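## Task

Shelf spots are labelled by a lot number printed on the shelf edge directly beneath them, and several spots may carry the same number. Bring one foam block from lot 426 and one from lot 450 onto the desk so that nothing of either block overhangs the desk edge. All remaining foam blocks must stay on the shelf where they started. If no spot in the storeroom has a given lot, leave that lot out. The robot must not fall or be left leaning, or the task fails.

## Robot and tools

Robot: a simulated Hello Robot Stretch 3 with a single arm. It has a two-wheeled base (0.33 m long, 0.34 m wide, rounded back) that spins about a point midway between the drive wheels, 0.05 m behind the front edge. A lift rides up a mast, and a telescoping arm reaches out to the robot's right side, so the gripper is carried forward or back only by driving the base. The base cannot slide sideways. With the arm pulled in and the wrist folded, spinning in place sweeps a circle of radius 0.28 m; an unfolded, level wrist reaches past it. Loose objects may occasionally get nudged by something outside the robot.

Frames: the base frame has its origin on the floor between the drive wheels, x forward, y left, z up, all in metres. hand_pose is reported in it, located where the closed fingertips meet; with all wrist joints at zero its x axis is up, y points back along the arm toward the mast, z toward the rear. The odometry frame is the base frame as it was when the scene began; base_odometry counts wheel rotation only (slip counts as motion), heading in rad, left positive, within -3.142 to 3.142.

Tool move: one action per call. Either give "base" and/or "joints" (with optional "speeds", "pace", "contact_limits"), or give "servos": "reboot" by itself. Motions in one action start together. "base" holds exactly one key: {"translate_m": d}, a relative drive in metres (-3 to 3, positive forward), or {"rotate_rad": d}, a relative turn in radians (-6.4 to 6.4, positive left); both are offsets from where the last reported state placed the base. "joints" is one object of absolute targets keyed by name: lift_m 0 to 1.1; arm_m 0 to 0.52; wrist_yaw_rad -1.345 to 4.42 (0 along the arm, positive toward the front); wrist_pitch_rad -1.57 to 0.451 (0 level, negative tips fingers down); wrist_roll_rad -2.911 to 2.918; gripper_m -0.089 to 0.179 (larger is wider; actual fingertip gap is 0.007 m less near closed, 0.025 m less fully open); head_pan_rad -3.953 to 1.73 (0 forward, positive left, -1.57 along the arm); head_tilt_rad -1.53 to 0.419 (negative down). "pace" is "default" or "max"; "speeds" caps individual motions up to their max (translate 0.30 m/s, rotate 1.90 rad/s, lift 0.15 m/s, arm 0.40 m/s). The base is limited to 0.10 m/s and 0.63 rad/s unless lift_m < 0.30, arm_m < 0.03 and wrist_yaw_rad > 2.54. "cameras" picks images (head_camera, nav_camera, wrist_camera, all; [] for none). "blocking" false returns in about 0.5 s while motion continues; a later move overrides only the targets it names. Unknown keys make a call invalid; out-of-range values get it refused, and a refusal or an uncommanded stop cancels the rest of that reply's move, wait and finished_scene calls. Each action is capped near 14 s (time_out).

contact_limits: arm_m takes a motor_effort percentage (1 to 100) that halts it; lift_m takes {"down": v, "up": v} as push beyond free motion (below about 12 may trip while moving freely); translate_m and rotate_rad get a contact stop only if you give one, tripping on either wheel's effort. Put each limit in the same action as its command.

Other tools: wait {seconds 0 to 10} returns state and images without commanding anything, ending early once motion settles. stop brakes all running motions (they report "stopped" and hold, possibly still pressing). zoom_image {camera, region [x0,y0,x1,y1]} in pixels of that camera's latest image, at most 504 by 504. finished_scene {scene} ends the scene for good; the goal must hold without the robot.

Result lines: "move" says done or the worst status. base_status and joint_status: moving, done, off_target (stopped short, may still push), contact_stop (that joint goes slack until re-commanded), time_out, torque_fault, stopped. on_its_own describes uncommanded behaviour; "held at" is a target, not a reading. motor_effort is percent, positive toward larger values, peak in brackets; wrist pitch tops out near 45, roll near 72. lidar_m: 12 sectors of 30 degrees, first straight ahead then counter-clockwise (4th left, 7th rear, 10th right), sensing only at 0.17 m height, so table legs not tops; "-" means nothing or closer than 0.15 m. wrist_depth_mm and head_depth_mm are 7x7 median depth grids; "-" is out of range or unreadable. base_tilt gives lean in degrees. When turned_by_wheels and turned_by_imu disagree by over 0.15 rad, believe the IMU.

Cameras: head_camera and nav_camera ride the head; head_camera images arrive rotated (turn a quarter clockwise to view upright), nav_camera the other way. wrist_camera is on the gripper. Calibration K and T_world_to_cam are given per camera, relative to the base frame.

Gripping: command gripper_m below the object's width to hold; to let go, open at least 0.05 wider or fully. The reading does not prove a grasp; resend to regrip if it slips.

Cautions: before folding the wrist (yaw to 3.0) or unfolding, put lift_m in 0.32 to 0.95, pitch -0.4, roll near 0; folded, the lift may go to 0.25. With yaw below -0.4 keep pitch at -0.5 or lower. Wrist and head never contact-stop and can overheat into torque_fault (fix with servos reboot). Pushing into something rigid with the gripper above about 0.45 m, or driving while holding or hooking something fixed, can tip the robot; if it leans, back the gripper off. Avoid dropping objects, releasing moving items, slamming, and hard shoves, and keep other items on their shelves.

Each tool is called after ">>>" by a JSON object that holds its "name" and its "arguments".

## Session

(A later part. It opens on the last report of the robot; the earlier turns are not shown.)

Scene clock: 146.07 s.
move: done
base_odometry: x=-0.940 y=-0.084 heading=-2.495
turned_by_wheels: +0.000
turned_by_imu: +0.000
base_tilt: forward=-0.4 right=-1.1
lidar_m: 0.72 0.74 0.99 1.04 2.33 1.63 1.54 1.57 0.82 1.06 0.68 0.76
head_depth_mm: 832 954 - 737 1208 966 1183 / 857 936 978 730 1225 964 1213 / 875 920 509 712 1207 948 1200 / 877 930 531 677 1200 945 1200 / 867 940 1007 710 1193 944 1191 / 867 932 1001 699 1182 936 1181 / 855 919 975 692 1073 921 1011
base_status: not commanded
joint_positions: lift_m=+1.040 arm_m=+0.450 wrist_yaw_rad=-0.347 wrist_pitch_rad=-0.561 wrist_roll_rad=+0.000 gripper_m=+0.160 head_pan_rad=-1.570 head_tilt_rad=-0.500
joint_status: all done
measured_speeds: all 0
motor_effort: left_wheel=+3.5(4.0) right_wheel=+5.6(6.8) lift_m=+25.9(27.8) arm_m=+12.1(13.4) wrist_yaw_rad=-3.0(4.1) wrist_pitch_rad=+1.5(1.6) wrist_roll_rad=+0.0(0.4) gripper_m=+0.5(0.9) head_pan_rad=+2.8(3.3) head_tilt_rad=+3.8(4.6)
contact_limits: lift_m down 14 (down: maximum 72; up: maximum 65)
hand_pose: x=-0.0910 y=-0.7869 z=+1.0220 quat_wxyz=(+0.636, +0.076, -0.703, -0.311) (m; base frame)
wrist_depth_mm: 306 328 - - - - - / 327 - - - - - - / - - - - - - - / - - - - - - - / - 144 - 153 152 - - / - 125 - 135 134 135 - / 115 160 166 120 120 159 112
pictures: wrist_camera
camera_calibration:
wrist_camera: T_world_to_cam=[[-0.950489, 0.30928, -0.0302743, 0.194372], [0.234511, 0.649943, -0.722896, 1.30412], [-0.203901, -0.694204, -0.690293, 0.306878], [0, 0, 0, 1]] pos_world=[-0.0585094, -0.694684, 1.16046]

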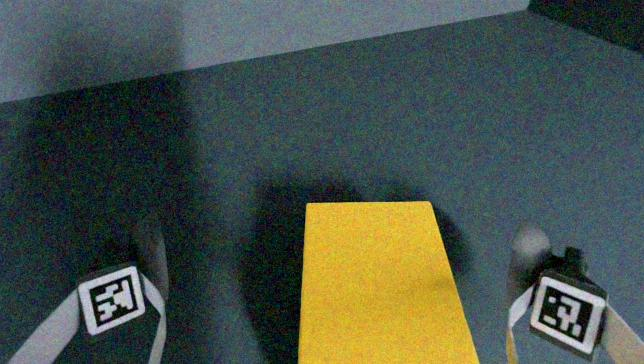

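>>> {"name": "move", "arguments": {"base": {"translate_m":-0.008}, "joints": {"arm_m":0.42}, "cameras": ["wrist_camera"]}}

>>> {"name": "move", "arguments": {"joints": {"lift_m":1.005}, "contact_limits": {"lift_m":{"down":14}}, "cameras": ["wrist_camera"]}}

Scene clock: 157.77 s.
move: done
base_odometry: x=-0.934 y=-0.079 heading=-2.495
turned_by_wheels: +0.000
turned_by_imu: +0.000
base_tilt: forward=-0.3 right=-1.2
lidar_m: 0.73 0.75 1.00 1.04 2.32 1.62 1.54 1.56 0.82 1.06 0.68 0.77
head_depth_mm: 831 959 - 743 1195 968 1187 / 854 943 980 701 1223 959 1218 / 880 922 477 681 1212 952 1201 / 875 935 502 671 1199 943 1196 / 872 940 1009 707 1188 943 1193 / 867 936 997 699 1175 937 1185 / 860 927 981 694 1099 932 1038
base_status: done
joint_positions: lift_m=+1.040 arm_m=+0.420 wrist_yaw_rad=-0.348 wrist_pitch_rad=-0.561 wrist_roll_rad=+0.000 gripper_m=+0.160 head_pan_rad=-1.570 head_tilt_rad=-0.500
joint_status: all done
measured_speeds: all 0
motor_effort: left_wheel=-4.2(8.6) right_wheel=-5.3(10.2) lift_m=+27.8(30.0) arm_m=-12.0(13.6) wrist_yaw_rad=-2.1(4.1) wrist_pitch_rad=+1.5(1.6) wrist_roll_rad=+0.3(0.3) gripper_m=+0.3(1.2) head_pan_rad=+3.1(3.6) head_tilt_rad=+2.7(3.8)
contact_limits: lift_m down 14 (down: maximum 72; up: maximum 65)
hand_pose: x=-0.0911 y=-0.7569 z=+1.0220 quat_wxyz=(+0.636, +0.076, -0.703, -0.311) (m; base frame)
wrist_depth_mm: 330 - - - - - - / - - - - - - - / - - - - - - - / - - - 177 - - - / - 144 - 153 153 - - / - 125 - 135 - 135 - / 115 160 162 126 136 160 112
pictures: wrist_camera
camera_calibration:
wrist_camera: T_world_to_cam=[[-0.950418, 0.309489, -0.0303702, 0.185347], [0.234716, 0.649859, -0.722905, 1.28459], [-0.203995, -0.69419, -0.690279, 0.327692], [0, 0, 0, 1]] pos_world=[-0.0585094, -0.664684, 1.16046]

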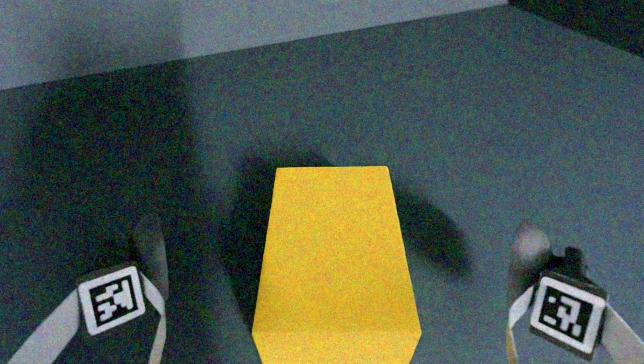

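Scene clock: 158.90 s.
move: done
base_odometry: x=-0.934 y=-0.079 heading=-2.494
turned_by_wheels: +0.000
turned_by_imu: +0.001
base_tilt: forward=-0.1 right=-1.3
lidar_m: 0.73 0.75 1.01 1.04 2.32 1.62 1.53 1.57 0.82 1.07 0.68 0.77
head_depth_mm: 820 973 1016 682 1206 968 1183 / 842 960 401 691 1225 963 1211 / 868 946 487 668 1212 956 1204 / 878 947 517 665 1208 945 1203 / 872 939 1009 711 1190 941 1193 / 865 935 1003 701 1185 934 1186 / 860 928 989 696 1098 933 1040
base_status: not commanded
joint_positions: lift_m=+1.005 arm_m=+0.420 wrist_yaw_rad=-0.349 wrist_pitch_rad=-0.503 wrist_roll_rad=+0.000 gripper_m=+0.160 head_pan_rad=-1.570 head_tilt_rad=-0.500
joint_status: all done
measured_speeds: all 0
on_its_own: wrist_pitch_rad is at rest, and its effort (-9.1) is outside its rest range (-8 to +12)
motor_effort: left_wheel=-2.1(4.7) right_wheel=-5.3(6.4) lift_m=+11.5(25.4) arm_m=+17.3(17.3) wrist_yaw_rad=-0.8(3.9) wrist_pitch_rad=-9.1(9.6) wrist_roll_rad=+0.3(0.3) gripper_m=-0.3(0.9) head_pan_rad=+2.9(3.6) head_tilt_rad=+2.5(3.6)
contact_limits: lift_m down 14 (down: maximum 72; up: maximum 65)
hand_pose: x=-0.0943 y=-0.7649 z=+0.9991 quat_wxyz=(+0.644, +0.055, -0.705, -0.292) (m; base frame)
wrist_depth_mm: 325 - - - - - - / - - - - - - - / - - - - - - - / - - - 150 149 - - / - 145 - 131 127 - - / - 126 155 114 113 135 155 / 115 142 141 113 113 141 107
pictures: wrist_camera
camera_calibration:
wrist_camera: T_world_to_cam=[[-0.95068, 0.308875, -0.028355, 0.181638], [0.220624, 0.609122, -0.761771, 1.28035], [-0.21802, -0.730456, -0.647226, 0.233527], [0, 0, 0, 1]] pos_world=[-0.0588822, -0.665411, 1.13163]

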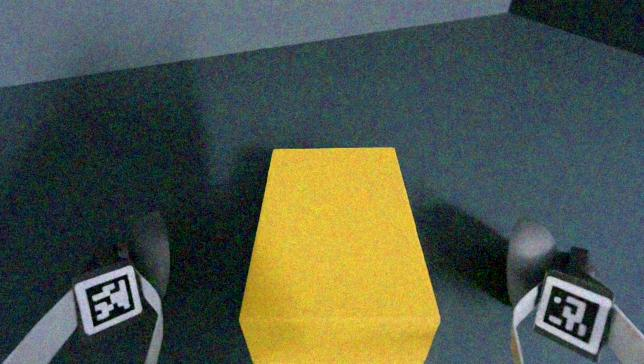

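>>> {"name": "move", "arguments": {"joints": {"lift_m":1.022}, "cameras": []}}

>>> {"name": "move", "arguments": {"joints": {"gripper_m":0.035}, "cameras": ["wrist_camera"]}}

>>> {"name": "move", "arguments": {"joints": {"lift_m":1.09}, "cameras": ["wrist_camera"]}}

Scene clock: 168.80 s.
move: done
base_odometry: x=-0.934 y=-0.079 heading=-2.494
turned_by_wheels: +0.000
turned_by_imu: +0.000
base_tilt: forward=-0.4 right=-1.2
lidar_m: 0.73 0.75 1.01 1.05 2.32 1.62 1.54 1.57 0.82 1.07 0.68 0.77
head_depth_mm: 829 967 341 694 1193 968 1184 / 857 951 397 702 1226 959 1211 / 878 940 479 670 1209 950 1207 / 877 947 505 664 1205 945 1197 / 870 937 1008 706 1186 945 1193 / 862 933 1001 700 1183 937 1194 / 861 928 985 693 1099 930 1038
base_status: not commanded
joint_positions: lift_m=+1.022 arm_m=+0.420 wrist_yaw_rad=-0.349 wrist_pitch_rad=-0.553 wrist_roll_rad=+0.000 gripper_m=+0.160 head_pan_rad=-1.570 head_tilt_rad=-0.500
joint_status: all done
measured_speeds: all 0
motor_effort: left_wheel=-1.9(2.2) right_wheel=-3.3(5.9) lift_m=+29.4(29.4) arm_m=-9.3(19.7) wrist_yaw_rad=-1.5(2.3) wrist_pitch_rad=+0.0(9.1) wrist_roll_rad=-0.2(0.2) gripper_m=+0.4(0.7) head_pan_rad=+3.1(3.4) head_tilt_rad=+1.5(2.9)
hand_pose: x=-0.0917 y=-0.7581 z=+1.0057 quat_wxyz=(+0.637, +0.072, -0.703, -0.308) (m; base frame)
wrist_depth_mm: 327 - - - - - - / - - - - - - - / - - - - - - - / - - - 154 153 - - / - 144 - 136 132 - - / - 127 163 117 119 137 159 / 115 147 146 126 126 144 109
pictures: none
No camera images: "cameras" was empty.

Scene clock: 170.57 s.
move: done
base_odometry: x=-0.934 y=-0.079 heading=-2.494
turned_by_wheels: +0.000
turned_by_imu: +0.000
base_tilt: forward=-0.3 right=-1.2
lidar_m: 0.73 0.75 1.00 1.04 2.32 1.62 1.53 1.57 0.82 1.07 0.68 0.77
head_depth_mm: 826 965 339 695 1193 966 1187 / 853 950 395 730 1225 961 1214 / 880 938 479 680 1210 953 1208 / 873 946 507 672 1196 944 1198 / 870 940 1009 706 1198 942 1188 / 864 932 997 700 1183 938 1192 / 861 928 985 693 1094 934 1037
base_status: not commanded
joint_positions: lift_m=+1.022 arm_m=+0.420 wrist_yaw_rad=-0.349 wrist_pitch_rad=-0.539 wrist_roll_rad=+0.000 gripper_m=+0.036 head_pan_rad=-1.570 head_tilt_rad=-0.500
joint_status: all done
measured_speeds: all 0
motor_effort: left_wheel=-1.5(2.3) right_wheel=-3.6(4.6) lift_m=+20.7(29.2) arm_m=-8.4(12.7) wrist_yaw_rad=-2.0(2.8) wrist_pitch_rad=-2.5(2.6) wrist_roll_rad=-0.2(0.3) gripper_m=-19.3(89.4) head_pan_rad=+2.7(3.8) head_tilt_rad=+2.0(2.9)
hand_pose: x=-0.0924 y=-0.7599 z=+1.0085 quat_wxyz=(+0.639, +0.068, -0.703, -0.304) (m; base frame)
wrist_depth_mm: 327 - - - - - - / - - - - - - - / - - - - - - - / - - - 159 159 - - / - - 148 137 144 - - / - - 127 120 123 164 167 / 154 147 146 122 128 124 150
pictures: wrist_camera
camera_calibration:
wrist_camera: T_world_to_cam=[[-0.950307, 0.309904, -0.0295791, 0.184183], [0.229954, 0.634729, -0.737726, 1.28014], [-0.20985, -0.707869, -0.674452, 0.288988], [0, 0, 0, 1]] pos_world=[-0.0586988, -0.665057, 1.14475]

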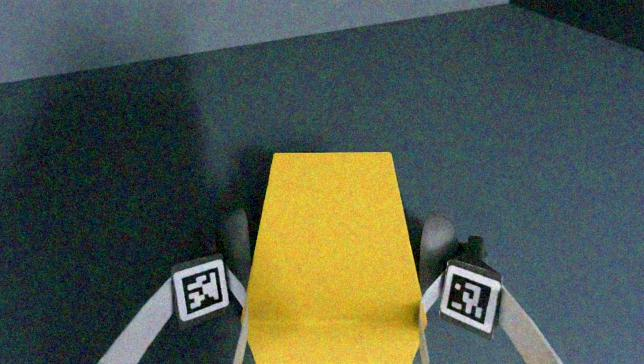

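Scene clock: 172.03 s.
move: done
base_odometry: x=-0.934 y=-0.079 heading=-2.494
turned_by_wheels: +0.000
turned_by_imu: +0.000
base_tilt: forward=-0.3 right=-1.3
lidar_m: 0.73 0.75 1.01 1.04 2.32 1.62 1.53 1.57 0.81 1.06 0.68 0.77
head_depth_mm: 822 - 1043 740 1189 966 1191 / 852 430 1034 732 1215 959 1209 / 876 449 571 722 1208 949 1208 / 872 919 940 714 1203 943 1199 / 869 938 1012 707 1194 942 1191 / 865 934 1000 698 1183 936 1189 / 857 929 982 693 1100 932 1038
base_status: not commanded
joint_positions: lift_m=+1.090 arm_m=+0.420 wrist_yaw_rad=-0.349 wrist_pitch_rad=-0.562 wrist_roll_rad=+0.000 gripper_m=+0.036 head_pan_rad=-1.570 head_tilt_rad=-0.500
joint_status: all done
measured_speeds: all 0
motor_effort: left_wheel=-1.6(2.3) right_wheel=-3.6(4.3) lift_m=+30.0(32.8) arm_m=-3.8(7.7) wrist_yaw_rad=-1.8(3.0) wrist_pitch_rad=+1.7(2.4) wrist_roll_rad=+0.1(0.3) gripper_m=-19.1(19.6) head_pan_rad=+3.0(3.7) head_tilt_rad=+1.8(2.3)
hand_pose: x=-0.0912 y=-0.7566 z=+1.0717 quat_wxyz=(+0.635, +0.076, -0.703, -0.311) (m; base frame)
wrist_depth_mm: 330 - - - - - - / - - - - - - - / - - - - - - - / - - - 162 161 - - / - - 149 139 145 - - / - - 127 120 126 - - / - - 122 121 116 106 -
pictures: wrist_camera
camera_calibration:
wrist_camera: T_world_to_cam=[[-0.950066, 0.310569, -0.0303468, 0.187476], [0.235701, 0.650486, -0.72202, 1.32002], [-0.204497, -0.69312, -0.691206, 0.36385], [0, 0, 0, 1]] pos_world=[-0.0586095, -0.664686, 1.21026]

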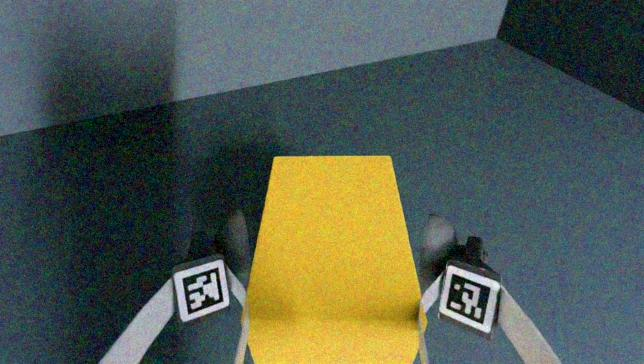

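>>> {"name": "move", "arguments": {"joints": {"arm_m":0.0}, "cameras": []}}

>>> {"name": "move", "arguments": {"base": {"translate_m":-0.7}, "joints": {"wrist_yaw_rad":0,"lift_m":0.92}, "cameras": []}}

>>> {"name": "move", "arguments": {"base": {"rotate_rad":1.57}, "cameras": []}}

>>> {"name": "move", "arguments": {"base": {"translate_m":1.25}, "cameras": ["head_camera","wrist_camera"]}}

Scene clock: 188.50 s.
move: done
base_odometry: x=-0.934 y=-0.079 heading=-2.494
turned_by_wheels: +0.000
turned_by_imu: +0.000
base_tilt: forward=-0.3 right=-1.1
lidar_m: 0.73 0.75 1.01 1.04 2.31 1.62 1.53 1.57 0.82 1.07 0.68 0.77
head_depth_mm: 825 941 - - - - - / 852 937 - - - - - / 880 935 - - - - - / 877 945 1020 718 1217 - - / 870 940 1013 709 1192 945 1189 / 865 935 995 699 1178 935 1185 / 859 927 982 693 1094 932 1040
base_status: not commanded
joint_positions: lift_m=+1.090 arm_m=+0.001 wrist_yaw_rad=-0.349 wrist_pitch_rad=-0.563 wrist_roll_rad=+0.000 gripper_m=+0.036 head_pan_rad=-1.570 head_tilt_rad=-0.500
joint_status: all done
measured_speeds: all 0
motor_effort: left_wheel=-1.9(2.2) right_wheel=-3.5(4.4) lift_m=+25.7(29.8) arm_m=-11.8(14.3) wrist_yaw_rad=-1.6(2.7) wrist_pitch_rad=+1.8(2.0) wrist_roll_rad=+0.0(0.3) gripper_m=-18.8(19.6) head_pan_rad=+3.1(3.5) head_tilt_rad=-0.3(2.5)
hand_pose: x=-0.0912 y=-0.3371 z=+1.0716 quat_wxyz=(+0.635, +0.076, -0.703, -0.312) (m; base frame)
wrist_depth_mm: - - - - - - - / - - - - - - - / - - 431 - - - - / - - - 162 173 - - / - - 148 138 146 - - / - - 127 120 126 - - / - 100 122 121 121 - -
pictures: none
No camera images: "cameras" was empty.

Scene clock: 196.63 s.
move: done
base_odometry: x=-0.375 y=+0.343 heading=-2.494
turned_by_wheels: +0.000
turned_by_imu: +0.000
base_tilt: forward=-0.3 right=-1.3
lidar_m: 1.42 1.45 1.36 3.59 1.27 0.89 0.84 0.86 1.04 0.66 0.67 1.19
head_depth_mm: 833 1001 1080 790 1258 996 - / 859 999 1065 780 1248 992 - / 887 988 1054 769 1242 986 - / 907 980 1044 763 1232 978 - / 785 953 1014 707 1126 914 976 / 528 573 625 678 762 862 1132 / 518 569 975 692 1199 933 1213
base_status: done
joint_positions: lift_m=+0.920 arm_m=+0.001 wrist_yaw_rad=-0.003 wrist_pitch_rad=-0.563 wrist_roll_rad=+0.000 gripper_m=+0.036 head_pan_rad=-1.570 head_tilt_rad=-0.500
joint_status: all done
measured_speeds: all 0
motor_effort: left_wheel=-4.5(12.2) right_wheel=-7.7(12.0) lift_m=+29.2(30.2) arm_m=-3.7(12.0) wrist_yaw_rad=+2.0(4.8) wrist_pitch_rad=+2.0(2.1) wrist_roll_rad=-0.3(0.3) gripper_m=-18.9(19.5) head_pan_rad=+2.5(3.6) head_tilt_rad=-0.2(1.5)
hand_pose: x=-0.0221 y=-0.3493 z=+0.9015 quat_wxyz=(+0.679, +0.196, -0.679, -0.198) (m; base frame)
wrist_depth_mm: - - - - - - 839 / - - - - - - 919 / - - - - - - - / 731 - - 162 162 - - / - - 149 139 145 - - / - - 127 120 126 - - / - 123 122 121 120 123 983
pictures: none
No camera images: "cameras" was empty.

Scene clock: 200.23 s.
move: done
base_odometry: x=-0.375 y=+0.343 heading=-0.925
turned_by_wheels: +1.570
turned_by_imu: +1.545
base_tilt: forward=-0.3 right=-1.1
lidar_m: 3.58 1.29 0.90 0.84 0.86 1.03 0.66 0.67 1.19 1.42 1.45 1.36
head_depth_mm: 1233 1331 1454 1605 1788 1635 - / 1197 1304 1444 1588 1771 1668 - / 1190 1287 1400 1543 1726 1661 - / 1177 1276 1385 1535 1691 1673 - / 1168 1262 1379 1512 1680 1596 1236 / 1161 1249 1361 1505 1665 1589 1297 / 1149 1244 1351 1487 1640 1575 1293
base_status: done
joint_positions: lift_m=+0.920 arm_m=+0.001 wrist_yaw_rad=-0.003 wrist_pitch_rad=-0.563 wrist_roll_rad=+0.000 gripper_m=+0.036 head_pan_rad=-1.570 head_tilt_rad=-0.500
joint_status: not commanded
measured_speeds: all 0
motor_effort: left_wheel=-8.7(13.4) right_wheel=+8.7(12.5) lift_m=+28.4(29.2) arm_m=-7.9(7.9) wrist_yaw_rad=+1.1(3.3) wrist_pitch_rad=+2.0(2.1) wrist_roll_rad=-0.1(0.3) gripper_m=-18.7(19.6) head_pan_rad=+2.3(3.4) head_tilt_rad=-0.8(2.0)
hand_pose: x=-0.0221 y=-0.3493 z=+0.9015 quat_wxyz=(+0.679, +0.196, -0.679, -0.198) (m; base frame)
wrist_depth_mm: - - - - - - - / - - - - - - - / - - - - - - - / - - - 163 - - - / - - 149 138 146 - - / - - 128 120 126 - - / - 997 122 121 121 124 -
pictures: none
No camera images: "cameras" was empty.

Scene clock: 213.87 s.
move: done
base_odometry: x=+0.377 y=-0.655 heading=-0.925
turned_by_wheels: +0.000
turned_by_imu: +0.000
base_tilt: forward=-0.3 right=-1.2
lidar_m: 2.38 1.43 0.99 0.93 0.95 1.23 1.89 2.05 1.44 0.90 0.75 1.32
head_depth_mm: 1143 1241 1357 1506 1614 759 - / 1136 1234 1341 1454 951 756 - / 1130 1226 1332 1348 944 751 - / 1120 1213 1320 1332 937 747 - / 1111 1200 1306 1322 926 716 1237 / 1101 1196 1300 1299 922 736 1297 / 1092 1184 1286 1285 914 730 1259
base_status: done
joint_positions: lift_m=+0.920 arm_m=+0.001 wrist_yaw_rad=-0.003 wrist_pitch_rad=-0.563 wrist_roll_rad=+0.000 gripper_m=+0.036 head_pan_rad=-1.570 head_tilt_rad=-0.500
joint_status: not commanded
measured_speeds: all 0
motor_effort: left_wheel=+0.3(9.1) right_wheel=+10.7(13.8) lift_m=+26.0(28.9) arm_m=+1.3(12.8) wrist_yaw_rad=+2.5(3.7) wrist_pitch_rad=+2.0(2.1) wrist_roll_rad=+0.1(0.3) gripper_m=-18.8(19.6) head_pan_rad=+2.5(3.3) head_tilt_rad=-3.5(4.1)
hand_pose: x=-0.0221 y=-0.3493 z=+0.9015 quat_wxyz=(+0.679, +0.196, -0.679, -0.198) (m; base frame)
wrist_depth_mm: - - - - - - - / - - - - - - - / - - - - - - - / - - - 162 161 - - / - - 148 138 146 - - / - - 128 120 126 - - / - 981 122 121 121 958 -
pictures: head_camera (sideways), wrist_camera
camera_calibration:
head_camera: T_world_to_cam=[[-0.0466262, 0.43212, -0.90061, 1.18768], [0.997505, -0.0277097, -0.0649379, 0.0780455], [-0.0530166, -0.90139, -0.429749, 0.515209], [0, 0, 0, 1]] pos_world=[0.00484087, -0.0466535, 1.29612]
wrist_camera: T_world_to_cam=[[-0.999087, -0.0300923, -0.0303374, 0.00141115], [0.00104121, 0.692614, -0.721308, 0.924781], [0.0427179, -0.720681, -0.69195, 0.539159], [0, 0, 0, 1]] pos_world=[-0.0225848, -0.251912, 1.04017]

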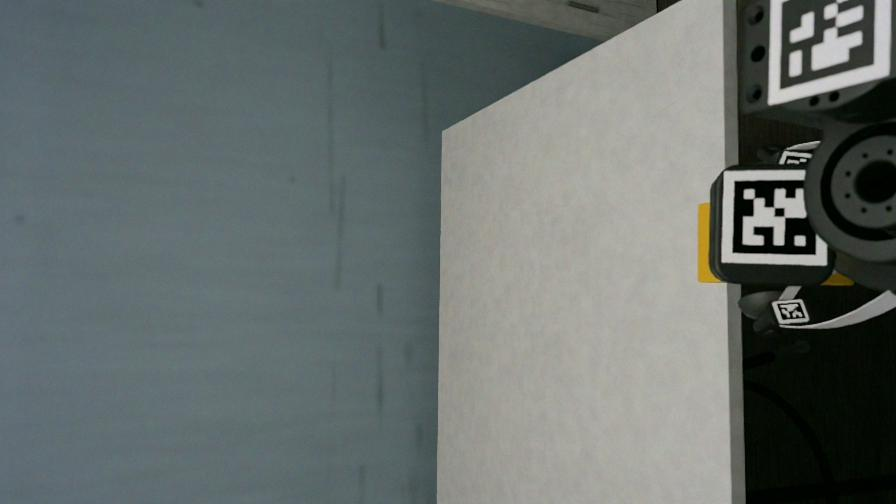

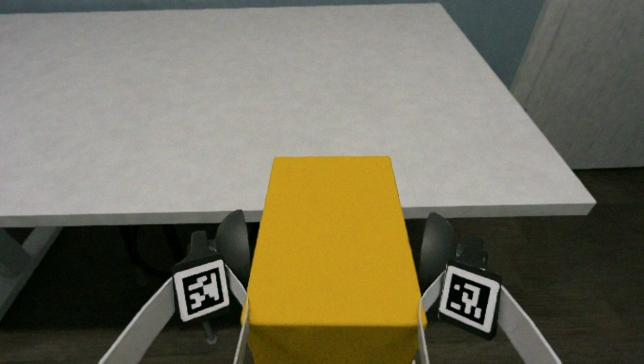

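>>> {"name": "move", "arguments": {"joints": {"arm_m":0.42}, "cameras": []}}

>>> {"name": "move", "arguments": {"joints": {"lift_m":0.80}, "cameras": []}}

>>> {"name": "move", "arguments": {"joints": {"lift_m":0.762}, "speeds": {"lift_m":0.03}, "contact_limits": {"lift_m":{"down":13}}, "cameras": ["wrist_camera"]}}

Scene clock: 225.63 s.
move: done
base_odometry: x=+0.377 y=-0.655 heading=-0.925
turned_by_wheels: +0.000
turned_by_imu: +0.000
base_tilt: forward=-0.2 right=-1.1
lidar_m: 2.38 1.43 0.99 0.93 0.95 1.24 1.89 2.05 1.43 0.90 0.75 1.32
head_depth_mm: 1148 1246 1352 1458 305 - 1294 / 1137 1228 1337 413 838 781 1326 / 1126 1231 1298 527 940 778 1277 / 1122 1216 1314 550 933 765 1300 / 1108 1200 1304 1314 925 737 1298 / 1103 1194 1299 1301 921 730 1292 / 1095 1179 1283 1280 913 730 1255
base_status: not commanded
joint_positions: lift_m=+0.920 arm_m=+0.420 wrist_yaw_rad=-0.003 wrist_pitch_rad=-0.563 wrist_roll_rad=+0.000 gripper_m=+0.036 head_pan_rad=-1.570 head_tilt_rad=-0.500
joint_status: all done
measured_speeds: all 0
motor_effort: left_wheel=+0.2(0.7) right_wheel=+10.1(11.2) lift_m=+25.6(26.7) arm_m=+12.0(15.1) wrist_yaw_rad=+0.8(3.1) wrist_pitch_rad=+2.0(2.1) wrist_roll_rad=+0.0(0.5) gripper_m=-19.3(19.4) head_pan_rad=+2.7(3.2) head_tilt_rad=-4.1(5.0)
hand_pose: x=-0.0221 y=-0.7688 z=+0.9015 quat_wxyz=(+0.679, +0.196, -0.679, -0.198) (m; base frame)
wrist_depth_mm: - - - - - - - / - - - - - - - / - - - - - - - / - - - 162 162 - - / - - 148 138 144 - - / - - 127 120 126 - - / - - 122 121 116 105 -
pictures: none
No camera images: "cameras" was empty.

Scene clock: 227.57 s.
move: done
base_odometry: x=+0.377 y=-0.655 heading=-0.925
turned_by_wheels: +0.000
turned_by_imu: +0.000
base_tilt: forward=-0.4 right=-1.2
lidar_m: 2.38 1.43 0.99 0.93 0.95 1.24 1.89 2.04 1.43 0.90 0.75 1.32
head_depth_mm: 1142 1243 1361 1495 1606 735 304 / 1138 1231 1346 1451 495 366 1251 / 1131 1218 1328 1345 581 774 1275 / 1115 1209 1323 1335 662 767 1303 / 1113 1203 1306 1320 925 739 1295 / 1100 1190 1288 1307 921 737 1292 / 1097 1184 1274 1288 916 730 1236
base_status: not commanded
joint_positions: lift_m=+0.800 arm_m=+0.420 wrist_yaw_rad=-0.003 wrist_pitch_rad=-0.563 wrist_roll_rad=+0.000 gripper_m=+0.036 head_pan_rad=-1.570 head_tilt_rad=-0.500
joint_status: all done
measured_speeds: all 0
motor_effort: left_wheel=+0.2(0.6) right_wheel=+10.2(11.1) lift_m=+23.9(27.2) arm_m=+8.1(12.0) wrist_yaw_rad=+1.7(2.9) wrist_pitch_rad=+2.0(2.1) wrist_roll_rad=+0.1(0.3) gripper_m=-19.4(19.4) head_pan_rad=+2.3(3.2) head_tilt_rad=-4.6(5.3)
hand_pose: x=-0.0221 y=-0.7688 z=+0.7815 quat_wxyz=(+0.679, +0.196, -0.679, -0.198) (m; base frame)
wrist_depth_mm: - - - - - - - / - - - - - - - / - - - - - - - / - - - 162 161 - - / - - 148 138 145 - - / - - 127 120 126 - - / - - 122 121 116 105 -
pictures: none
No camera images: "cameras" was empty.

Scene clock: 229.27 s.
move: done
base_odometry: x=+0.377 y=-0.655 heading=-0.925
turned_by_wheels: +0.000
turned_by_imu: +0.000
base_tilt: forward=-0.3 right=-1.2
lidar_m: 2.38 1.43 0.99 0.93 0.95 1.24 1.89 2.05 1.44 0.90 0.75 1.32
head_depth_mm: 1151 1234 1358 1498 1616 784 355 / 1137 1233 1348 1439 909 397 345 / 1120 1226 1331 1341 590 748 1272 / 1119 1205 1316 1327 615 768 1305 / 1112 1197 1306 1320 925 737 1297 / 1102 1193 1295 1304 918 735 1287 / 1092 1181 1285 1289 914 729 1225
base_status: not commanded
joint_positions: lift_m=+0.762 arm_m=+0.420 wrist_yaw_rad=-0.003 wrist_pitch_rad=-0.563 wrist_roll_rad=+0.000 gripper_m=+0.036 head_pan_rad=-1.570 head_tilt_rad=-0.500
joint_status: all done
measured_speeds: all 0
motor_effort: left_wheel=+0.2(0.8) right_wheel=+10.2(11.4) lift_m=+24.2(25.4) arm_m=+4.6(8.3) wrist_yaw_rad=+1.7(3.2) wrist_pitch_rad=+2.0(2.1) wrist_roll_rad=+0.0(0.3) gripper_m=-19.3(19.4) head_pan_rad=+2.6(3.1) head_tilt_rad=-4.6(5.5)
contact_limits: lift_m down 13 (down: maximum 72; up: maximum 65)
hand_pose: x=-0.0221 y=-0.7688 z=+0.7435 quat_wxyz=(+0.679, +0.196, -0.679, -0.198) (m; base frame)
wrist_depth_mm: - - - - - - - / - - - - - - - / - - - - - - - / - - - 163 161 - - / - - 148 138 144 - - / - - 128 120 126 - - / - - 122 121 116 105 -
pictures: wrist_camera
camera_calibration:
wrist_camera: T_world_to_cam=[[-0.999087, -0.0300945, -0.0303394, -0.0160025], [0.00103822, 0.692663, -0.72126, 1.10129], [0.042721, -0.720633, -0.691999, 0.127653], [0, 0, 0, 1]] pos_world=[-0.0225848, -0.671312, 0.882165]

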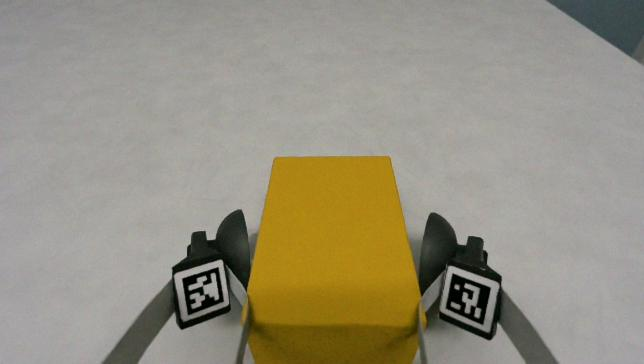

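Not touched yet; lower more.

>>> {"name": "move", "arguments": {"joints": {"lift_m":0.748}, "speeds": {"lift_m":0.03}, "contact_limits": {"lift_m":{"down":13}}, "cameras": []}}

>>> {"name": "move", "arguments": {"joints": {"lift_m":0.738}, "speeds": {"lift_m":0.03}, "contact_limits": {"lift_m":{"down":13}}, "cameras": ["wrist_camera"]}}

Scene clock: 237.87 s.
move: done
base_odometry: x=+0.377 y=-0.655 heading=-0.925
turned_by_wheels: +0.000
turned_by_imu: +0.000
base_tilt: forward=-0.3 right=-1.3
lidar_m: 2.39 1.43 0.99 0.93 0.95 1.24 1.89 2.05 1.43 0.90 0.75 1.32
head_depth_mm: 1153 1248 1358 1491 1610 788 1297 / 1146 1234 1350 1440 953 409 355 / 1138 1226 1326 1353 595 749 1270 / 1121 1210 1328 1333 620 770 1304 / 1113 1204 1305 1325 928 741 1300 / 1108 1194 1304 1310 925 735 1292 / 1094 1178 1285 1297 913 733 1255
base_status: not commanded
joint_positions: lift_m=+0.748 arm_m=+0.420 wrist_yaw_rad=-0.003 wrist_pitch_rad=-0.538 wrist_roll_rad=+0.000 gripper_m=+0.036 head_pan_rad=-1.570 head_tilt_rad=-0.500
joint_status: all done
measured_speeds: all 0
motor_effort: left_wheel=+0.1(0.6) right_wheel=+5.4(10.7) lift_m=+14.9(24.9) arm_m=-1.7(3.0) wrist_yaw_rad=+0.8(3.1) wrist_pitch_rad=-2.7(3.0) wrist_roll_rad=+0.0(0.3) gripper_m=-18.8(19.4) head_pan_rad=+2.6(2.8) head_tilt_rad=-4.1(5.3)
contact_limits: lift_m down 13 (down: maximum 72; up: maximum 65)
hand_pose: x=-0.0221 y=-0.7727 z=+0.7347 quat_wxyz=(+0.682, +0.187, -0.681, -0.189) (m; base frame)
wrist_depth_mm: - - - - - - - / - - - - - - - / - - - - - - - / - - - 159 158 - - / - - 148 137 143 - - / - - 126 120 123 - - / - - 123 122 116 105 -
pictures: none
No camera images: "cameras" was empty.

Scene clock: 238.63 s.
move: done
base_odometry: x=+0.377 y=-0.655 heading=-0.925
turned_by_wheels: +0.000
turned_by_imu: +0.000
base_tilt: forward=-0.7 right=-1.6
lidar_m: 2.38 1.43 0.99 0.93 0.95 1.24 1.89 2.05 1.44 0.90 0.75 1.32
head_depth_mm: 1165 1249 1379 1497 1606 788 1331 / 1145 1237 1352 1445 955 432 360 / 1142 1223 1334 1371 602 754 1280 / 1124 1218 1329 1347 625 753 1311 / 1118 1206 1317 1340 936 746 1298 / 1112 1202 1300 1330 926 742 1302 / 1100 1186 1300 1317 925 738 1260
base_status: not commanded
joint_positions: lift_m=+0.738 arm_m=+0.420 wrist_yaw_rad=+0.001 wrist_pitch_rad=-0.510 wrist_roll_rad=+0.000 gripper_m=+0.036 head_pan_rad=-1.570 head_tilt_rad=-0.500
joint_status: all done
measured_speeds: all 0
motor_effort: left_wheel=+0.1(0.5) right_wheel=+5.1(5.8) lift_m=+10.7(15.0) arm_m=+3.1(3.1) wrist_yaw_rad=-1.4(2.1) wrist_pitch_rad=-8.0(8.3) wrist_roll_rad=+0.2(0.5) gripper_m=-18.7(19.1) head_pan_rad=+2.3(3.0) head_tilt_rad=-4.2(4.8)
contact_limits: lift_m down 13 (down: maximum 72; up: maximum 65)
hand_pose: x=-0.0213 y=-0.7769 z=+0.7307 quat_wxyz=(+0.685, +0.179, -0.684, -0.178) (m; base frame)
wrist_depth_mm: - - - - - - - / - - - - - - - / - - - - - - - / - - - 162 160 - - / - - 148 138 143 - - / - - 125 119 123 - - / - - 121 120 115 104 -
pictures: wrist_camera
camera_calibration:
wrist_camera: T_world_to_cam=[[-0.998963, -0.0354282, -0.0285905, -0.0212765], [-0.00148552, 0.653043, -0.75732, 1.09317], [0.0455013, -0.756492, -0.652418, 0.0561872], [0, 0, 0, 1]] pos_world=[-0.0221871, -0.672138, 0.863932]

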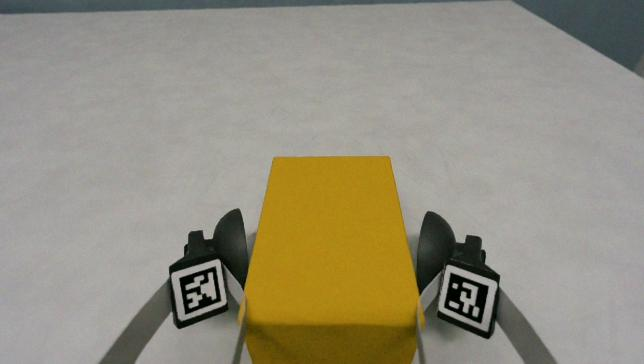

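Contact. Ease up slightly and release.

>>> {"name": "move", "arguments": {"joints": {"lift_m":0.748}, "cameras": []}}

>>> {"name": "move", "arguments": {"joints": {"gripper_m":0.15}, "cameras": []}}

>>> {"name": "move", "arguments": {"joints": {"lift_m":0.92}, "cameras": ["wrist_camera"]}}

>>> {"name": "move", "arguments": {"joints": {"arm_m":0.0}, "cameras": []}}

>>> {"name": "move", "arguments": {"joints": {"wrist_pitch_rad":-0.4,"head_pan_rad":0.0,"head_tilt_rad":-0.3}, "cameras": ["nav_camera"]}}

>>> {"name": "move", "arguments": {"joints": {"wrist_yaw_rad":3.0}, "cameras": []}}

Scene clock: 250.87 s.
move: done
base_odometry: x=+0.377 y=-0.655 heading=-0.925
turned_by_wheels: +0.000
turned_by_imu: +0.000
base_tilt: forward=-0.2 right=-1.2
lidar_m: 2.38 1.43 0.99 0.93 0.95 1.24 1.89 2.05 1.44 0.90 0.74 1.32
head_depth_mm: 1150 1242 1359 1493 1604 784 1287 / 1138 1231 1344 1442 948 409 356 / 1136 1223 1333 1346 594 748 1269 / 1121 1214 1318 1333 621 767 1299 / 1110 1201 1306 1330 922 740 1300 / 1105 1189 1304 1307 922 735 1295 / 1098 1182 1290 1290 911 731 1224
base_status: not commanded
joint_positions: lift_m=+0.748 arm_m=+0.420 wrist_yaw_rad=-0.001 wrist_pitch_rad=-0.529 wrist_roll_rad=+0.000 gripper_m=+0.036 head_pan_rad=-1.570 head_tilt_rad=-0.500
joint_status: all done
measured_speeds: all 0
motor_effort: left_wheel=-0.5(0.7) right_wheel=+4.1(6.1) lift_m=+19.2(20.0) arm_m=+14.4(20.1) wrist_yaw_rad=-0.3(2.9) wrist_pitch_rad=-4.3(7.9) wrist_roll_rad=+0.0(0.3) gripper_m=-18.4(19.0) head_pan_rad=+2.3(3.1) head_tilt_rad=-3.9(4.4)
hand_pose: x=-0.0217 y=-0.7740 z=+0.7366 quat_wxyz=(+0.683, +0.185, -0.682, -0.185) (m; base frame)
wrist_depth_mm: - - - - - - - / - - - - - - - / - - - - - - - / - - - 161 159 - - / - - 148 137 144 - - / - - 126 120 123 - - / - - 123 121 115 106 -
pictures: none
No camera images: "cameras" was empty.

Scene clock: 252.57 s.
move: done
base_odometry: x=+0.377 y=-0.655 heading=-0.925
turned_by_wheels: +0.000
turned_by_imu: +0.000
base_tilt: forward=-0.2 right=-1.2
lidar_m: 2.38 1.43 0.99 0.93 0.95 1.24 1.89 2.05 1.43 0.90 0.75 1.32
head_depth_mm: 1139 1242 1359 1502 1604 784 1293 / 1137 1233 1350 1456 946 410 356 / 1130 1223 1330 1353 596 744 1281 / 1119 1211 1323 1327 620 768 1307 / 1112 1198 1302 1323 927 737 1299 / 1103 1193 1290 1308 920 733 1291 / 1089 1182 1287 1283 912 729 1232
base_status: not commanded
joint_positions: lift_m=+0.748 arm_m=+0.420 wrist_yaw_rad=-0.005 wrist_pitch_rad=-0.533 wrist_roll_rad=+0.000 gripper_m=+0.150 head_pan_rad=-1.570 head_tilt_rad=-0.500
joint_status: all done
measured_speeds: all 0
motor_effort: left_wheel=+1.1(1.6) right_wheel=-1.4(5.5) lift_m=+27.2(28.2) arm_m=-10.6(13.8) wrist_yaw_rad=+3.2(11.8) wrist_pitch_rad=-3.6(5.9) wrist_roll_rad=-0.2(0.3) gripper_m=+2.6(86.1) head_pan_rad=+2.1(2.9) head_tilt_rad=-3.6(4.5)
hand_pose: x=-0.0225 y=-0.7735 z=+0.7358 quat_wxyz=(+0.682, +0.185, -0.682, -0.188) (m; base frame)
wrist_depth_mm: - - - - - - - / - - - - - - - / - - - - - - - / - - - 155 155 - - / - 146 - 137 133 - - / - 124 118 117 116 121 114 / - 118 118 123 117 - -
pictures: none
No camera images: "cameras" was empty.

Scene clock: 254.97 s.
move: done
base_odometry: x=+0.377 y=-0.655 heading=-0.925
turned_by_wheels: +0.000
turned_by_imu: +0.000
base_tilt: forward=-0.3 right=-1.3
lidar_m: 2.38 1.43 0.99 0.93 0.95 1.24 1.89 2.05 1.44 0.90 0.74 1.32
head_depth_mm: 1148 1242 1360 1461 305 - 1299 / 1138 1233 1335 412 839 776 1314 / 1128 1222 1299 528 943 775 1279 / 1116 1218 1298 550 901 770 1302 / 1109 1202 1310 1321 922 740 1305 / 1103 1188 1302 1299 917 736 1294 / 1092 1180 1280 1294 910 729 1225
base_status: not commanded
joint_positions: lift_m=+0.920 arm_m=+0.420 wrist_yaw_rad=-0.003 wrist_pitch_rad=-0.560 wrist_roll_rad=+0.000 gripper_m=+0.150 head_pan_rad=-1.570 head_tilt_rad=-0.500
joint_status: all done
measured_speeds: all 0
motor_effort: left_wheel=+0.9(1.7) right_wheel=-0.5(1.6) lift_m=+29.6(32.0) arm_m=-0.9(13.0) wrist_yaw_rad=+1.7(4.3) wrist_pitch_rad=+1.5(3.6) wrist_roll_rad=+0.0(0.5) gripper_m=+0.7(2.7) head_pan_rad=+2.3(3.1) head_tilt_rad=-3.3(3.9)
hand_pose: x=-0.0221 y=-0.7692 z=+0.9021 quat_wxyz=(+0.679, +0.195, -0.680, -0.197) (m; base frame)
wrist_depth_mm: - - - - - - - / - - - - - - - / - - - - - - - / - - - - - - - / - 146 - - - 140 - / - 125 - - - 124 124 / - 119 - 269 - - 111
pictures: wrist_camera
camera_calibration:
wrist_camera: T_world_to_cam=[[-0.999089, -0.0294252, -0.0309118, -0.0102583], [0.00204348, 0.690495, -0.723335, 1.21625], [0.0426287, -0.722739, -0.689805, 0.233432], [0, 0, 0, 1]] pos_world=[-0.0226852, -0.671408, 1.04046]

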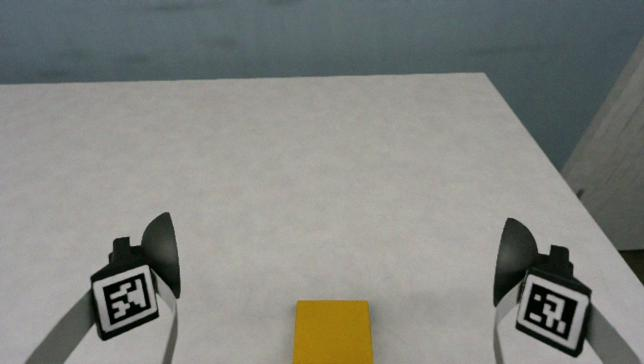

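Scene clock: 259.23 s.
move: done
base_odometry: x=+0.377 y=-0.655 heading=-0.925
turned_by_wheels: +0.000
turned_by_imu: +0.000
base_tilt: forward=-0.3 right=-1.3
lidar_m: 2.38 1.43 0.99 0.93 0.95 1.24 1.89 2.05 1.43 0.90 0.75 1.32
head_depth_mm: 1143 1245 1361 1500 1604 763 - / 1138 1234 1344 1439 951 751 - / 1134 1223 1331 1344 942 774 - / 1122 1206 1319 1330 898 746 - / 1112 1197 1306 1321 925 735 1234 / 1103 1190 1290 1304 923 732 1263 / 1095 1178 1283 1288 910 730 1233
base_status: not commanded
joint_positions: lift_m=+0.920 arm_m=+0.001 wrist_yaw_rad=-0.003 wrist_pitch_rad=-0.561 wrist_roll_rad=+0.000 gripper_m=+0.150 head_pan_rad=-1.570 head_tilt_rad=-0.500
joint_status: all done
measured_speeds: all 0
motor_effort: left_wheel=+1.0(1.6) right_wheel=-0.3(1.8) lift_m=+24.9(30.2) arm_m=-12.0(14.5) wrist_yaw_rad=+2.8(3.4) wrist_pitch_rad=+1.6(1.6) wrist_roll_rad=-0.1(0.6) gripper_m=+0.7(1.2) head_pan_rad=+2.3(3.0) head_tilt_rad=-2.1(3.6)
hand_pose: x=-0.0221 y=-0.3497 z=+0.9020 quat_wxyz=(+0.679, +0.195, -0.680, -0.197) (m; base frame)
wrist_depth_mm: - - - - - - - / - - - - - - - / - - - - - - - / - - - - - - - / - 148 - - - 146 - / - 126 - - - 124 - / 990 - - - - 951 114
pictures: none
No camera images: "cameras" was empty.

Scene clock: 260.47 s.
move: done
base_odometry: x=+0.377 y=-0.655 heading=-0.925
turned_by_wheels: +0.000
turned_by_imu: +0.000
base_tilt: forward=-0.3 right=-1.3
lidar_m: 2.38 1.44 0.99 0.93 0.95 1.24 1.89 2.05 1.43 0.90 0.75 1.32
head_depth_mm: 2095 2182 2308 2416 2558 2039 1561 / 2073 2182 2269 2416 2511 2039 1568 / 2080 2158 2269 2414 2519 2004 1545 / 2047 2152 2277 2395 2481 2003 1533 / 2059 2138 2281 2346 2467 1991 1532 / 2041 2150 2229 2345 2450 1980 1525 / 2017 2117 2225 2368 2451 1968 1505
base_status: not commanded
joint_positions: lift_m=+0.920 arm_m=+0.001 wrist_yaw_rad=-0.003 wrist_pitch_rad=-0.422 wrist_roll_rad=+0.000 gripper_m=+0.150 head_pan_rad=+0.038 head_tilt_rad=-0.300
joint_status: all done
measured_speeds: translate_m=+0.000 rotate_rad=+0.000 lift_m=+0.000 arm_m=+0.000 wrist_yaw_rad=+0.000 wrist_pitch_rad=+0.000 wrist_roll_rad=+0.000 head_pan_rad=-0.024 head_tilt_rad=+0.000
motor_effort: left_wheel=+0.7(1.7) right_wheel=-0.9(2.0) lift_m=+26.8(26.9) arm_m=-10.7(12.2) wrist_yaw_rad=+2.8(2.9) wrist_pitch_rad=+3.6(5.0) wrist_roll_rad=-0.2(0.5) gripper_m=+0.8(1.2) head_pan_rad=-3.3(5.6) head_tilt_rad=+5.9(8.2)
hand_pose: x=-0.0222 y=-0.3695 z=+0.9318 quat_wxyz=(+0.691, +0.147, -0.691, -0.149) (m; base frame)
wrist_depth_mm: - - - - - - - / - - - - - - - / - - - - - - - / - - - - - - - / - 146 - - - 142 - / - 126 - - - 124 - / - - - - - - 114
pictures: nav_camera (sideways)
camera_calibration:
nav_camera: T_world_to_cam=[[0.269645, 0.0272977, 0.962573, -1.21143], [0.0522655, -0.99854, 0.0136765, 0.0320192], [0.96154, 0.0466216, -0.270678, 0.299615], [0, 0, 0, 1]] pos_world=[0.0368898, 0.051073, 1.24675]

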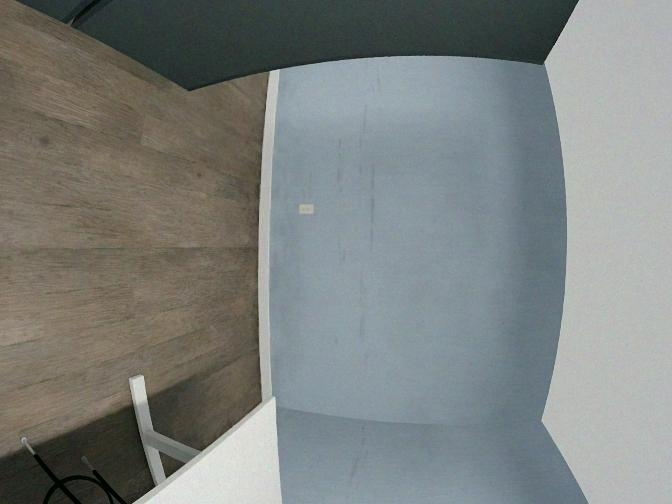

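Scene clock: 262.97 s.
move: done
base_odometry: x=+0.377 y=-0.655 heading=-0.925
turned_by_wheels: +0.000
turned_by_imu: +0.000
base_tilt: forward=-0.3 right=-1.1
lidar_m: 2.38 1.43 0.99 0.93 0.95 1.24 1.89 2.05 1.43 0.89 0.75 1.32
head_depth_mm: 2135 2245 2357 2484 2606 2037 1565 / 2079 2212 2319 2437 2539 2026 1562 / 2101 2199 2304 2420 2548 2018 1543 / 2065 2172 2267 2392 2504 1997 1536 / 2043 2149 2258 2374 2470 1981 1528 / 2017 2116 2226 2347 2469 1987 1517 / 2014 2106 2212 2306 2425 1953 1514
base_status: not commanded
joint_positions: lift_m=+0.920 arm_m=+0.001 wrist_yaw_rad=+2.997 wrist_pitch_rad=-0.421 wrist_roll_rad=+0.000 gripper_m=+0.150 head_pan_rad=+0.001 head_tilt_rad=-0.300
joint_status: all done
measured_speeds: all 0
motor_effort: left_wheel=+1.3(1.5) right_wheel=-1.3(1.5) lift_m=+29.1(29.7) arm_m=-7.2(10.5) wrist_yaw_rad=+1.6(5.2) wrist_pitch_rad=+3.5(3.6) wrist_roll_rad=-0.1(0.6) gripper_m=+0.3(1.2) head_pan_rad=-3.0(3.7) head_tilt_rad=+5.4(6.2)
hand_pose: x=+0.0110 y=+0.0761 z=+0.9319 quat_wxyz=(+0.198, +0.700, +0.098, +0.679) (m; base frame)
wrist_depth_mm: - 137 - - 966 - - / - 148 157 - - - - / - 162 - - - - - / - 187 - - - - - / - 158 215 - - - - / - 125 243 - - 124 - / - - 280 - - - 114
pictures: none
No camera images: "cameras" was empty.

>>> {"name": "move", "arguments": {"joints": {"lift_m":0.28}, "cameras": []}}

>>> {"name": "move", "arguments": {"base": {"translate_m":1.77}, "pace": "max", "cameras": []}}

>>> {"name": "move", "arguments": {"base": {"rotate_rad":1.57}, "cameras": ["nav_camera"]}}

Scene clock: 278.87 s.
move: done
base_odometry: x=+0.377 y=-0.655 heading=-0.925
turned_by_wheels: +0.000
turned_by_imu: +0.000
base_tilt: forward=-0.4 right=-1.3
lidar_m: 2.38 1.43 0.99 0.93 0.95 1.24 1.89 2.05 1.44 0.90 0.75 1.32
head_depth_mm: 2123 2227 2339 2472 2561 2034 1563 / 2108 2197 2321 2433 2573 2019 1549 / 2092 2170 2293 2410 2538 2042 1547 / 2060 2153 2270 2401 2512 2004 1541 / 2048 2135 2241 2368 2467 1998 1533 / 2036 2123 2237 2340 2460 1978 1520 / 2011 2100 2206 2317 2385 1976 1526
base_status: not commanded
joint_positions: lift_m=+0.280 arm_m=+0.001 wrist_yaw_rad=+2.997 wrist_pitch_rad=-0.420 wrist_roll_rad=+0.000 gripper_m=+0.150 head_pan_rad=+0.000 head_tilt_rad=-0.300
joint_status: all done
measured_speeds: all 0
motor_effort: left_wheel=+1.0(1.8) right_wheel=-0.9(1.9) lift_m=+24.0(27.6) arm_m=+4.5(4.5) wrist_yaw_rad=+1.6(3.6) wrist_pitch_rad=+3.3(3.5) wrist_roll_rad=-0.3(0.6) gripper_m=+0.4(1.3) head_pan_rad=-3.1(3.7) head_tilt_rad=+4.8(6.2)
hand_pose: x=+0.0110 y=+0.0762 z=+0.2922 quat_wxyz=(+0.197, +0.700, +0.097, +0.679) (m; base frame)
wrist_depth_mm: - 137 - - 957 - - / - 148 157 - - - - / 870 162 838 884 874 863 863 / 729 186 660 701 699 693 685 / 603 158 215 582 584 579 571 / 508 125 241 309 498 124 476 / 112 258 263 269 431 420 114
pictures: none
No camera images: "cameras" was empty.

Scene clock: 286.17 s.
move: done
base_odometry: x=+1.442 y=-2.069 heading=-0.925
turned_by_wheels: +0.000
turned_by_imu: +0.001
base_tilt: forward=-0.2 right=-1.1
lidar_m: 0.63 0.65 0.84 1.95 1.26 1.40 3.27 1.42 1.07 1.22 0.97 0.67
head_depth_mm: 537 562 591 624 661 701 745 / 531 556 586 617 653 692 734 / 528 552 581 611 646 683 728 / 523 547 574 605 638 675 714 / 518 542 568 598 629 666 706 / 513 536 562 592 623 658 698 / 510 532 557 587 618 653 692
base_status: done
joint_positions: lift_m=+0.280 arm_m=+0.001 wrist_yaw_rad=+2.998 wrist_pitch_rad=-0.420 wrist_roll_rad=+0.000 gripper_m=+0.150 head_pan_rad=+0.000 head_tilt_rad=-0.300
joint_status: not commanded
measured_speeds: all 0
motor_effort: left_wheel=+3.5(14.2) right_wheel=+4.9(12.9) lift_m=+28.0(29.9) arm_m=+11.7(12.1) wrist_yaw_rad=+1.3(3.2) wrist_pitch_rad=+3.2(3.4) wrist_roll_rad=-0.1(0.6) gripper_m=+0.3(1.2) head_pan_rad=-3.2(3.7) head_tilt_rad=+3.8(5.9)
hand_pose: x=+0.0109 y=+0.0763 z=+0.2922 quat_wxyz=(+0.197, +0.700, +0.098, +0.679) (m; base frame)
wrist_depth_mm: - 137 - - - - - / - 148 - - - - - / 918 162 860 881 879 879 - / 732 188 649 708 701 695 661 / 594 159 214 582 584 580 572 / 511 126 242 311 495 124 476 / 112 260 263 269 430 420 114
pictures: none
No camera images: "cameras" was empty.

Scene clock: 289.53 s.
move: done
base_odometry: x=+1.442 y=-2.069 heading=+0.645
turned_by_wheels: +1.570
turned_by_imu: +1.544
base_tilt: forward=-0.3 right=-1.1
lidar_m: 1.85 1.13 1.39 3.13 1.43 1.07 1.23 0.99 0.67 0.63 0.64 0.83
head_depth_mm: 1398 1387 1375 1369 1369 1369 1368 / 1875 1851 1842 1830 1824 1793 1549 / 2211 2309 2415 2516 2563 2020 1553 / 2178 2282 2407 2532 2635 2008 1535 / 2156 2273 2388 2511 2611 1990 1527 / 2158 2241 2374 2501 2548 2019 1527 / 2123 2209 2313 2445 2491 1829 1475
base_status: done
joint_positions: lift_m=+0.280 arm_m=+0.001 wrist_yaw_rad=+2.998 wrist_pitch_rad=-0.420 wrist_roll_rad=+0.000 gripper_m=+0.150 head_pan_rad=+0.000 head_tilt_rad=-0.300
joint_status: not commanded
measured_speeds: all 0
motor_effort: left_wheel=-9.0(12.8) right_wheel=+8.7(12.9) lift_m=+24.8(28.2) arm_m=+3.4(12.4) wrist_yaw_rad=+2.4(3.3) wrist_pitch_rad=+3.2(3.4) wrist_roll_rad=-0.2(0.5) gripper_m=+0.5(1.0) head_pan_rad=-2.8(3.4) head_tilt_rad=+4.0(5.1)
hand_pose: x=+0.0109 y=+0.0763 z=+0.2922 quat_wxyz=(+0.197, +0.700, +0.098, +0.679) (m; base frame)
wrist_depth_mm: - 137 - - - - - / - 148 - - - - - / 939 162 853 877 878 865 870 / 731 188 661 704 702 692 692 / 597 158 214 587 580 574 575 / 507 126 242 309 494 124 473 / 113 258 263 269 432 423 114
pictures: nav_camera (sideways)
camera_calibration:
nav_camera: T_world_to_cam=[[0.27008, 0.0170307, 0.962687, -1.21166], [0.0143239, -0.999804, 0.0136687, 0.0322462], [0.962731, 0.0100978, -0.270271, 0.299121], [0, 0, 0, 1]] pos_world=[0.0388095, 0.0498547, 1.24685]

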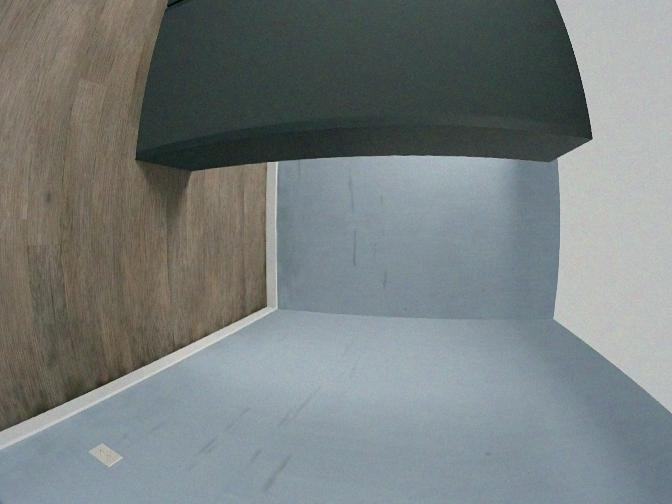

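>>> {"name": "move", "arguments": {"base": {"rotate_rad":0.1}, "cameras": []}}

>>> {"name": "move", "arguments": {"base": {"translate_m":1.8}, "pace": "max", "cameras": ["nav_camera"]}}

Scene clock: 311.87 s.
move: done
base_odometry: x=+1.442 y=-2.069 heading=+0.744
turned_by_wheels: +0.100
turned_by_imu: +0.098
base_tilt: forward=-0.2 right=-1.2
lidar_m: 1.43 1.13 1.52 3.62 1.08 1.07 1.22 0.89 0.65 0.63 0.66 0.91
head_depth_mm: 1853 1799 1779 1720 1704 1689 1516 / 2184 2283 2385 2475 2474 2021 1543 / 2178 2287 2384 2529 2607 2019 1551 / 2189 2267 2378 2510 2623 2004 1544 / 2171 2274 2408 2522 2592 1999 1531 / 2185 2304 2370 2501 2564 1905 1527 / 1094 1113 1130 1156 1176 1200 1244
base_status: done
joint_positions: lift_m=+0.280 arm_m=+0.001 wrist_yaw_rad=+2.998 wrist_pitch_rad=-0.420 wrist_roll_rad=+0.000 gripper_m=+0.150 head_pan_rad=+0.000 head_tilt_rad=-0.300
joint_status: not commanded
measured_speeds: all 0
motor_effort: left_wheel=-9.3(12.8) right_wheel=+9.2(11.7) lift_m=+24.2(24.4) arm_m=-12.1(12.7) wrist_yaw_rad=+2.1(2.5) wrist_pitch_rad=+3.2(3.3) wrist_roll_rad=-0.3(0.5) gripper_m=+0.7(0.9) head_pan_rad=-2.4(3.1) head_tilt_rad=+3.4(4.6)
hand_pose: x=+0.0109 y=+0.0763 z=+0.2922 quat_wxyz=(+0.197, +0.700, +0.098, +0.679) (m; base frame)
wrist_depth_mm: - 137 - - - - - / - 148 - - - - - / 964 162 840 891 884 863 876 / 724 187 656 702 698 694 682 / 603 159 214 586 578 578 577 / 510 126 240 308 496 124 475 / 113 259 263 268 434 420 114
pictures: none
No camera images: "cameras" was empty.

Scene clock: 319.30 s.
move: done
base_odometry: x=+2.767 y=-0.850 heading=+0.744
turned_by_wheels: +0.000
turned_by_imu: +0.002
base_tilt: forward=-0.3 right=-1.2
lidar_m: 0.74 0.77 1.06 1.26 0.46 0.52 2.45 0.92 0.68 0.66 0.68 0.76
head_depth_mm: 612 642 673 709 745 791 838 / 613 642 671 707 747 790 840 / 613 643 673 707 748 791 839 / 612 640 673 709 748 790 837 / 612 640 672 708 747 789 834 / 612 641 672 706 746 790 836 / 612 640 674 708 746 789 837
base_status: done
joint_positions: lift_m=+0.280 arm_m=+0.001 wrist_yaw_rad=+2.998 wrist_pitch_rad=-0.420 wrist_roll_rad=+0.000 gripper_m=+0.150 head_pan_rad=+0.000 head_tilt_rad=-0.300
joint_status: not commanded
measured_speeds: all 0
motor_effort: left_wheel=-0.2(10.6) right_wheel=+8.7(16.9) lift_m=+28.4(30.3) arm_m=-9.3(12.4) wrist_yaw_rad=+2.3(3.7) wrist_pitch_rad=+3.3(3.4) wrist_roll_rad=-0.4(0.5) gripper_m=+0.5(1.2) head_pan_rad=-2.6(3.2) head_tilt_rad=+2.3(4.1)
hand_pose: x=+0.0109 y=+0.0763 z=+0.2922 quat_wxyz=(+0.197, +0.700, +0.098, +0.679) (m; base frame)
wrist_depth_mm: 362 137 - - - - - / 385 148 - - - - - / - 162 857 879 867 885 832 / - 184 655 706 696 694 687 / - 149 214 582 578 588 568 / 511 125 242 310 501 124 480 / 113 258 262 269 436 419 114
pictures: nav_camera (sideways)
camera_calibration:
nav_camera: T_world_to_cam=[[0.27008, 0.0170307, 0.962687, -1.21166], [0.0143239, -0.999804, 0.0136687, 0.0322462], [0.962731, 0.0100978, -0.270271, 0.299121], [0, 0, 0, 1]] pos_world=[0.0388095, 0.0498547, 1.24685]

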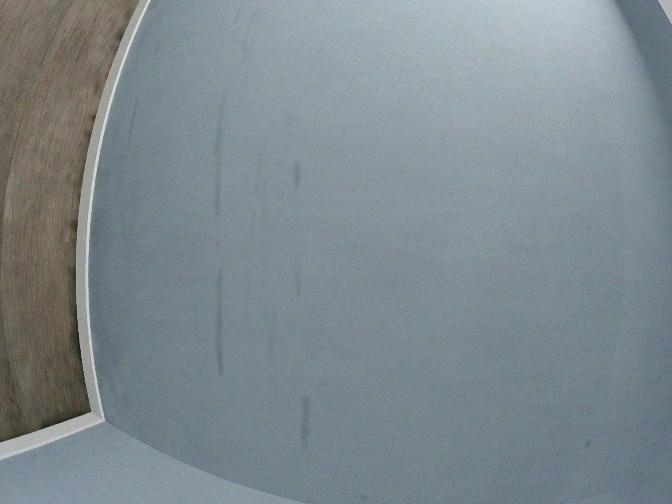

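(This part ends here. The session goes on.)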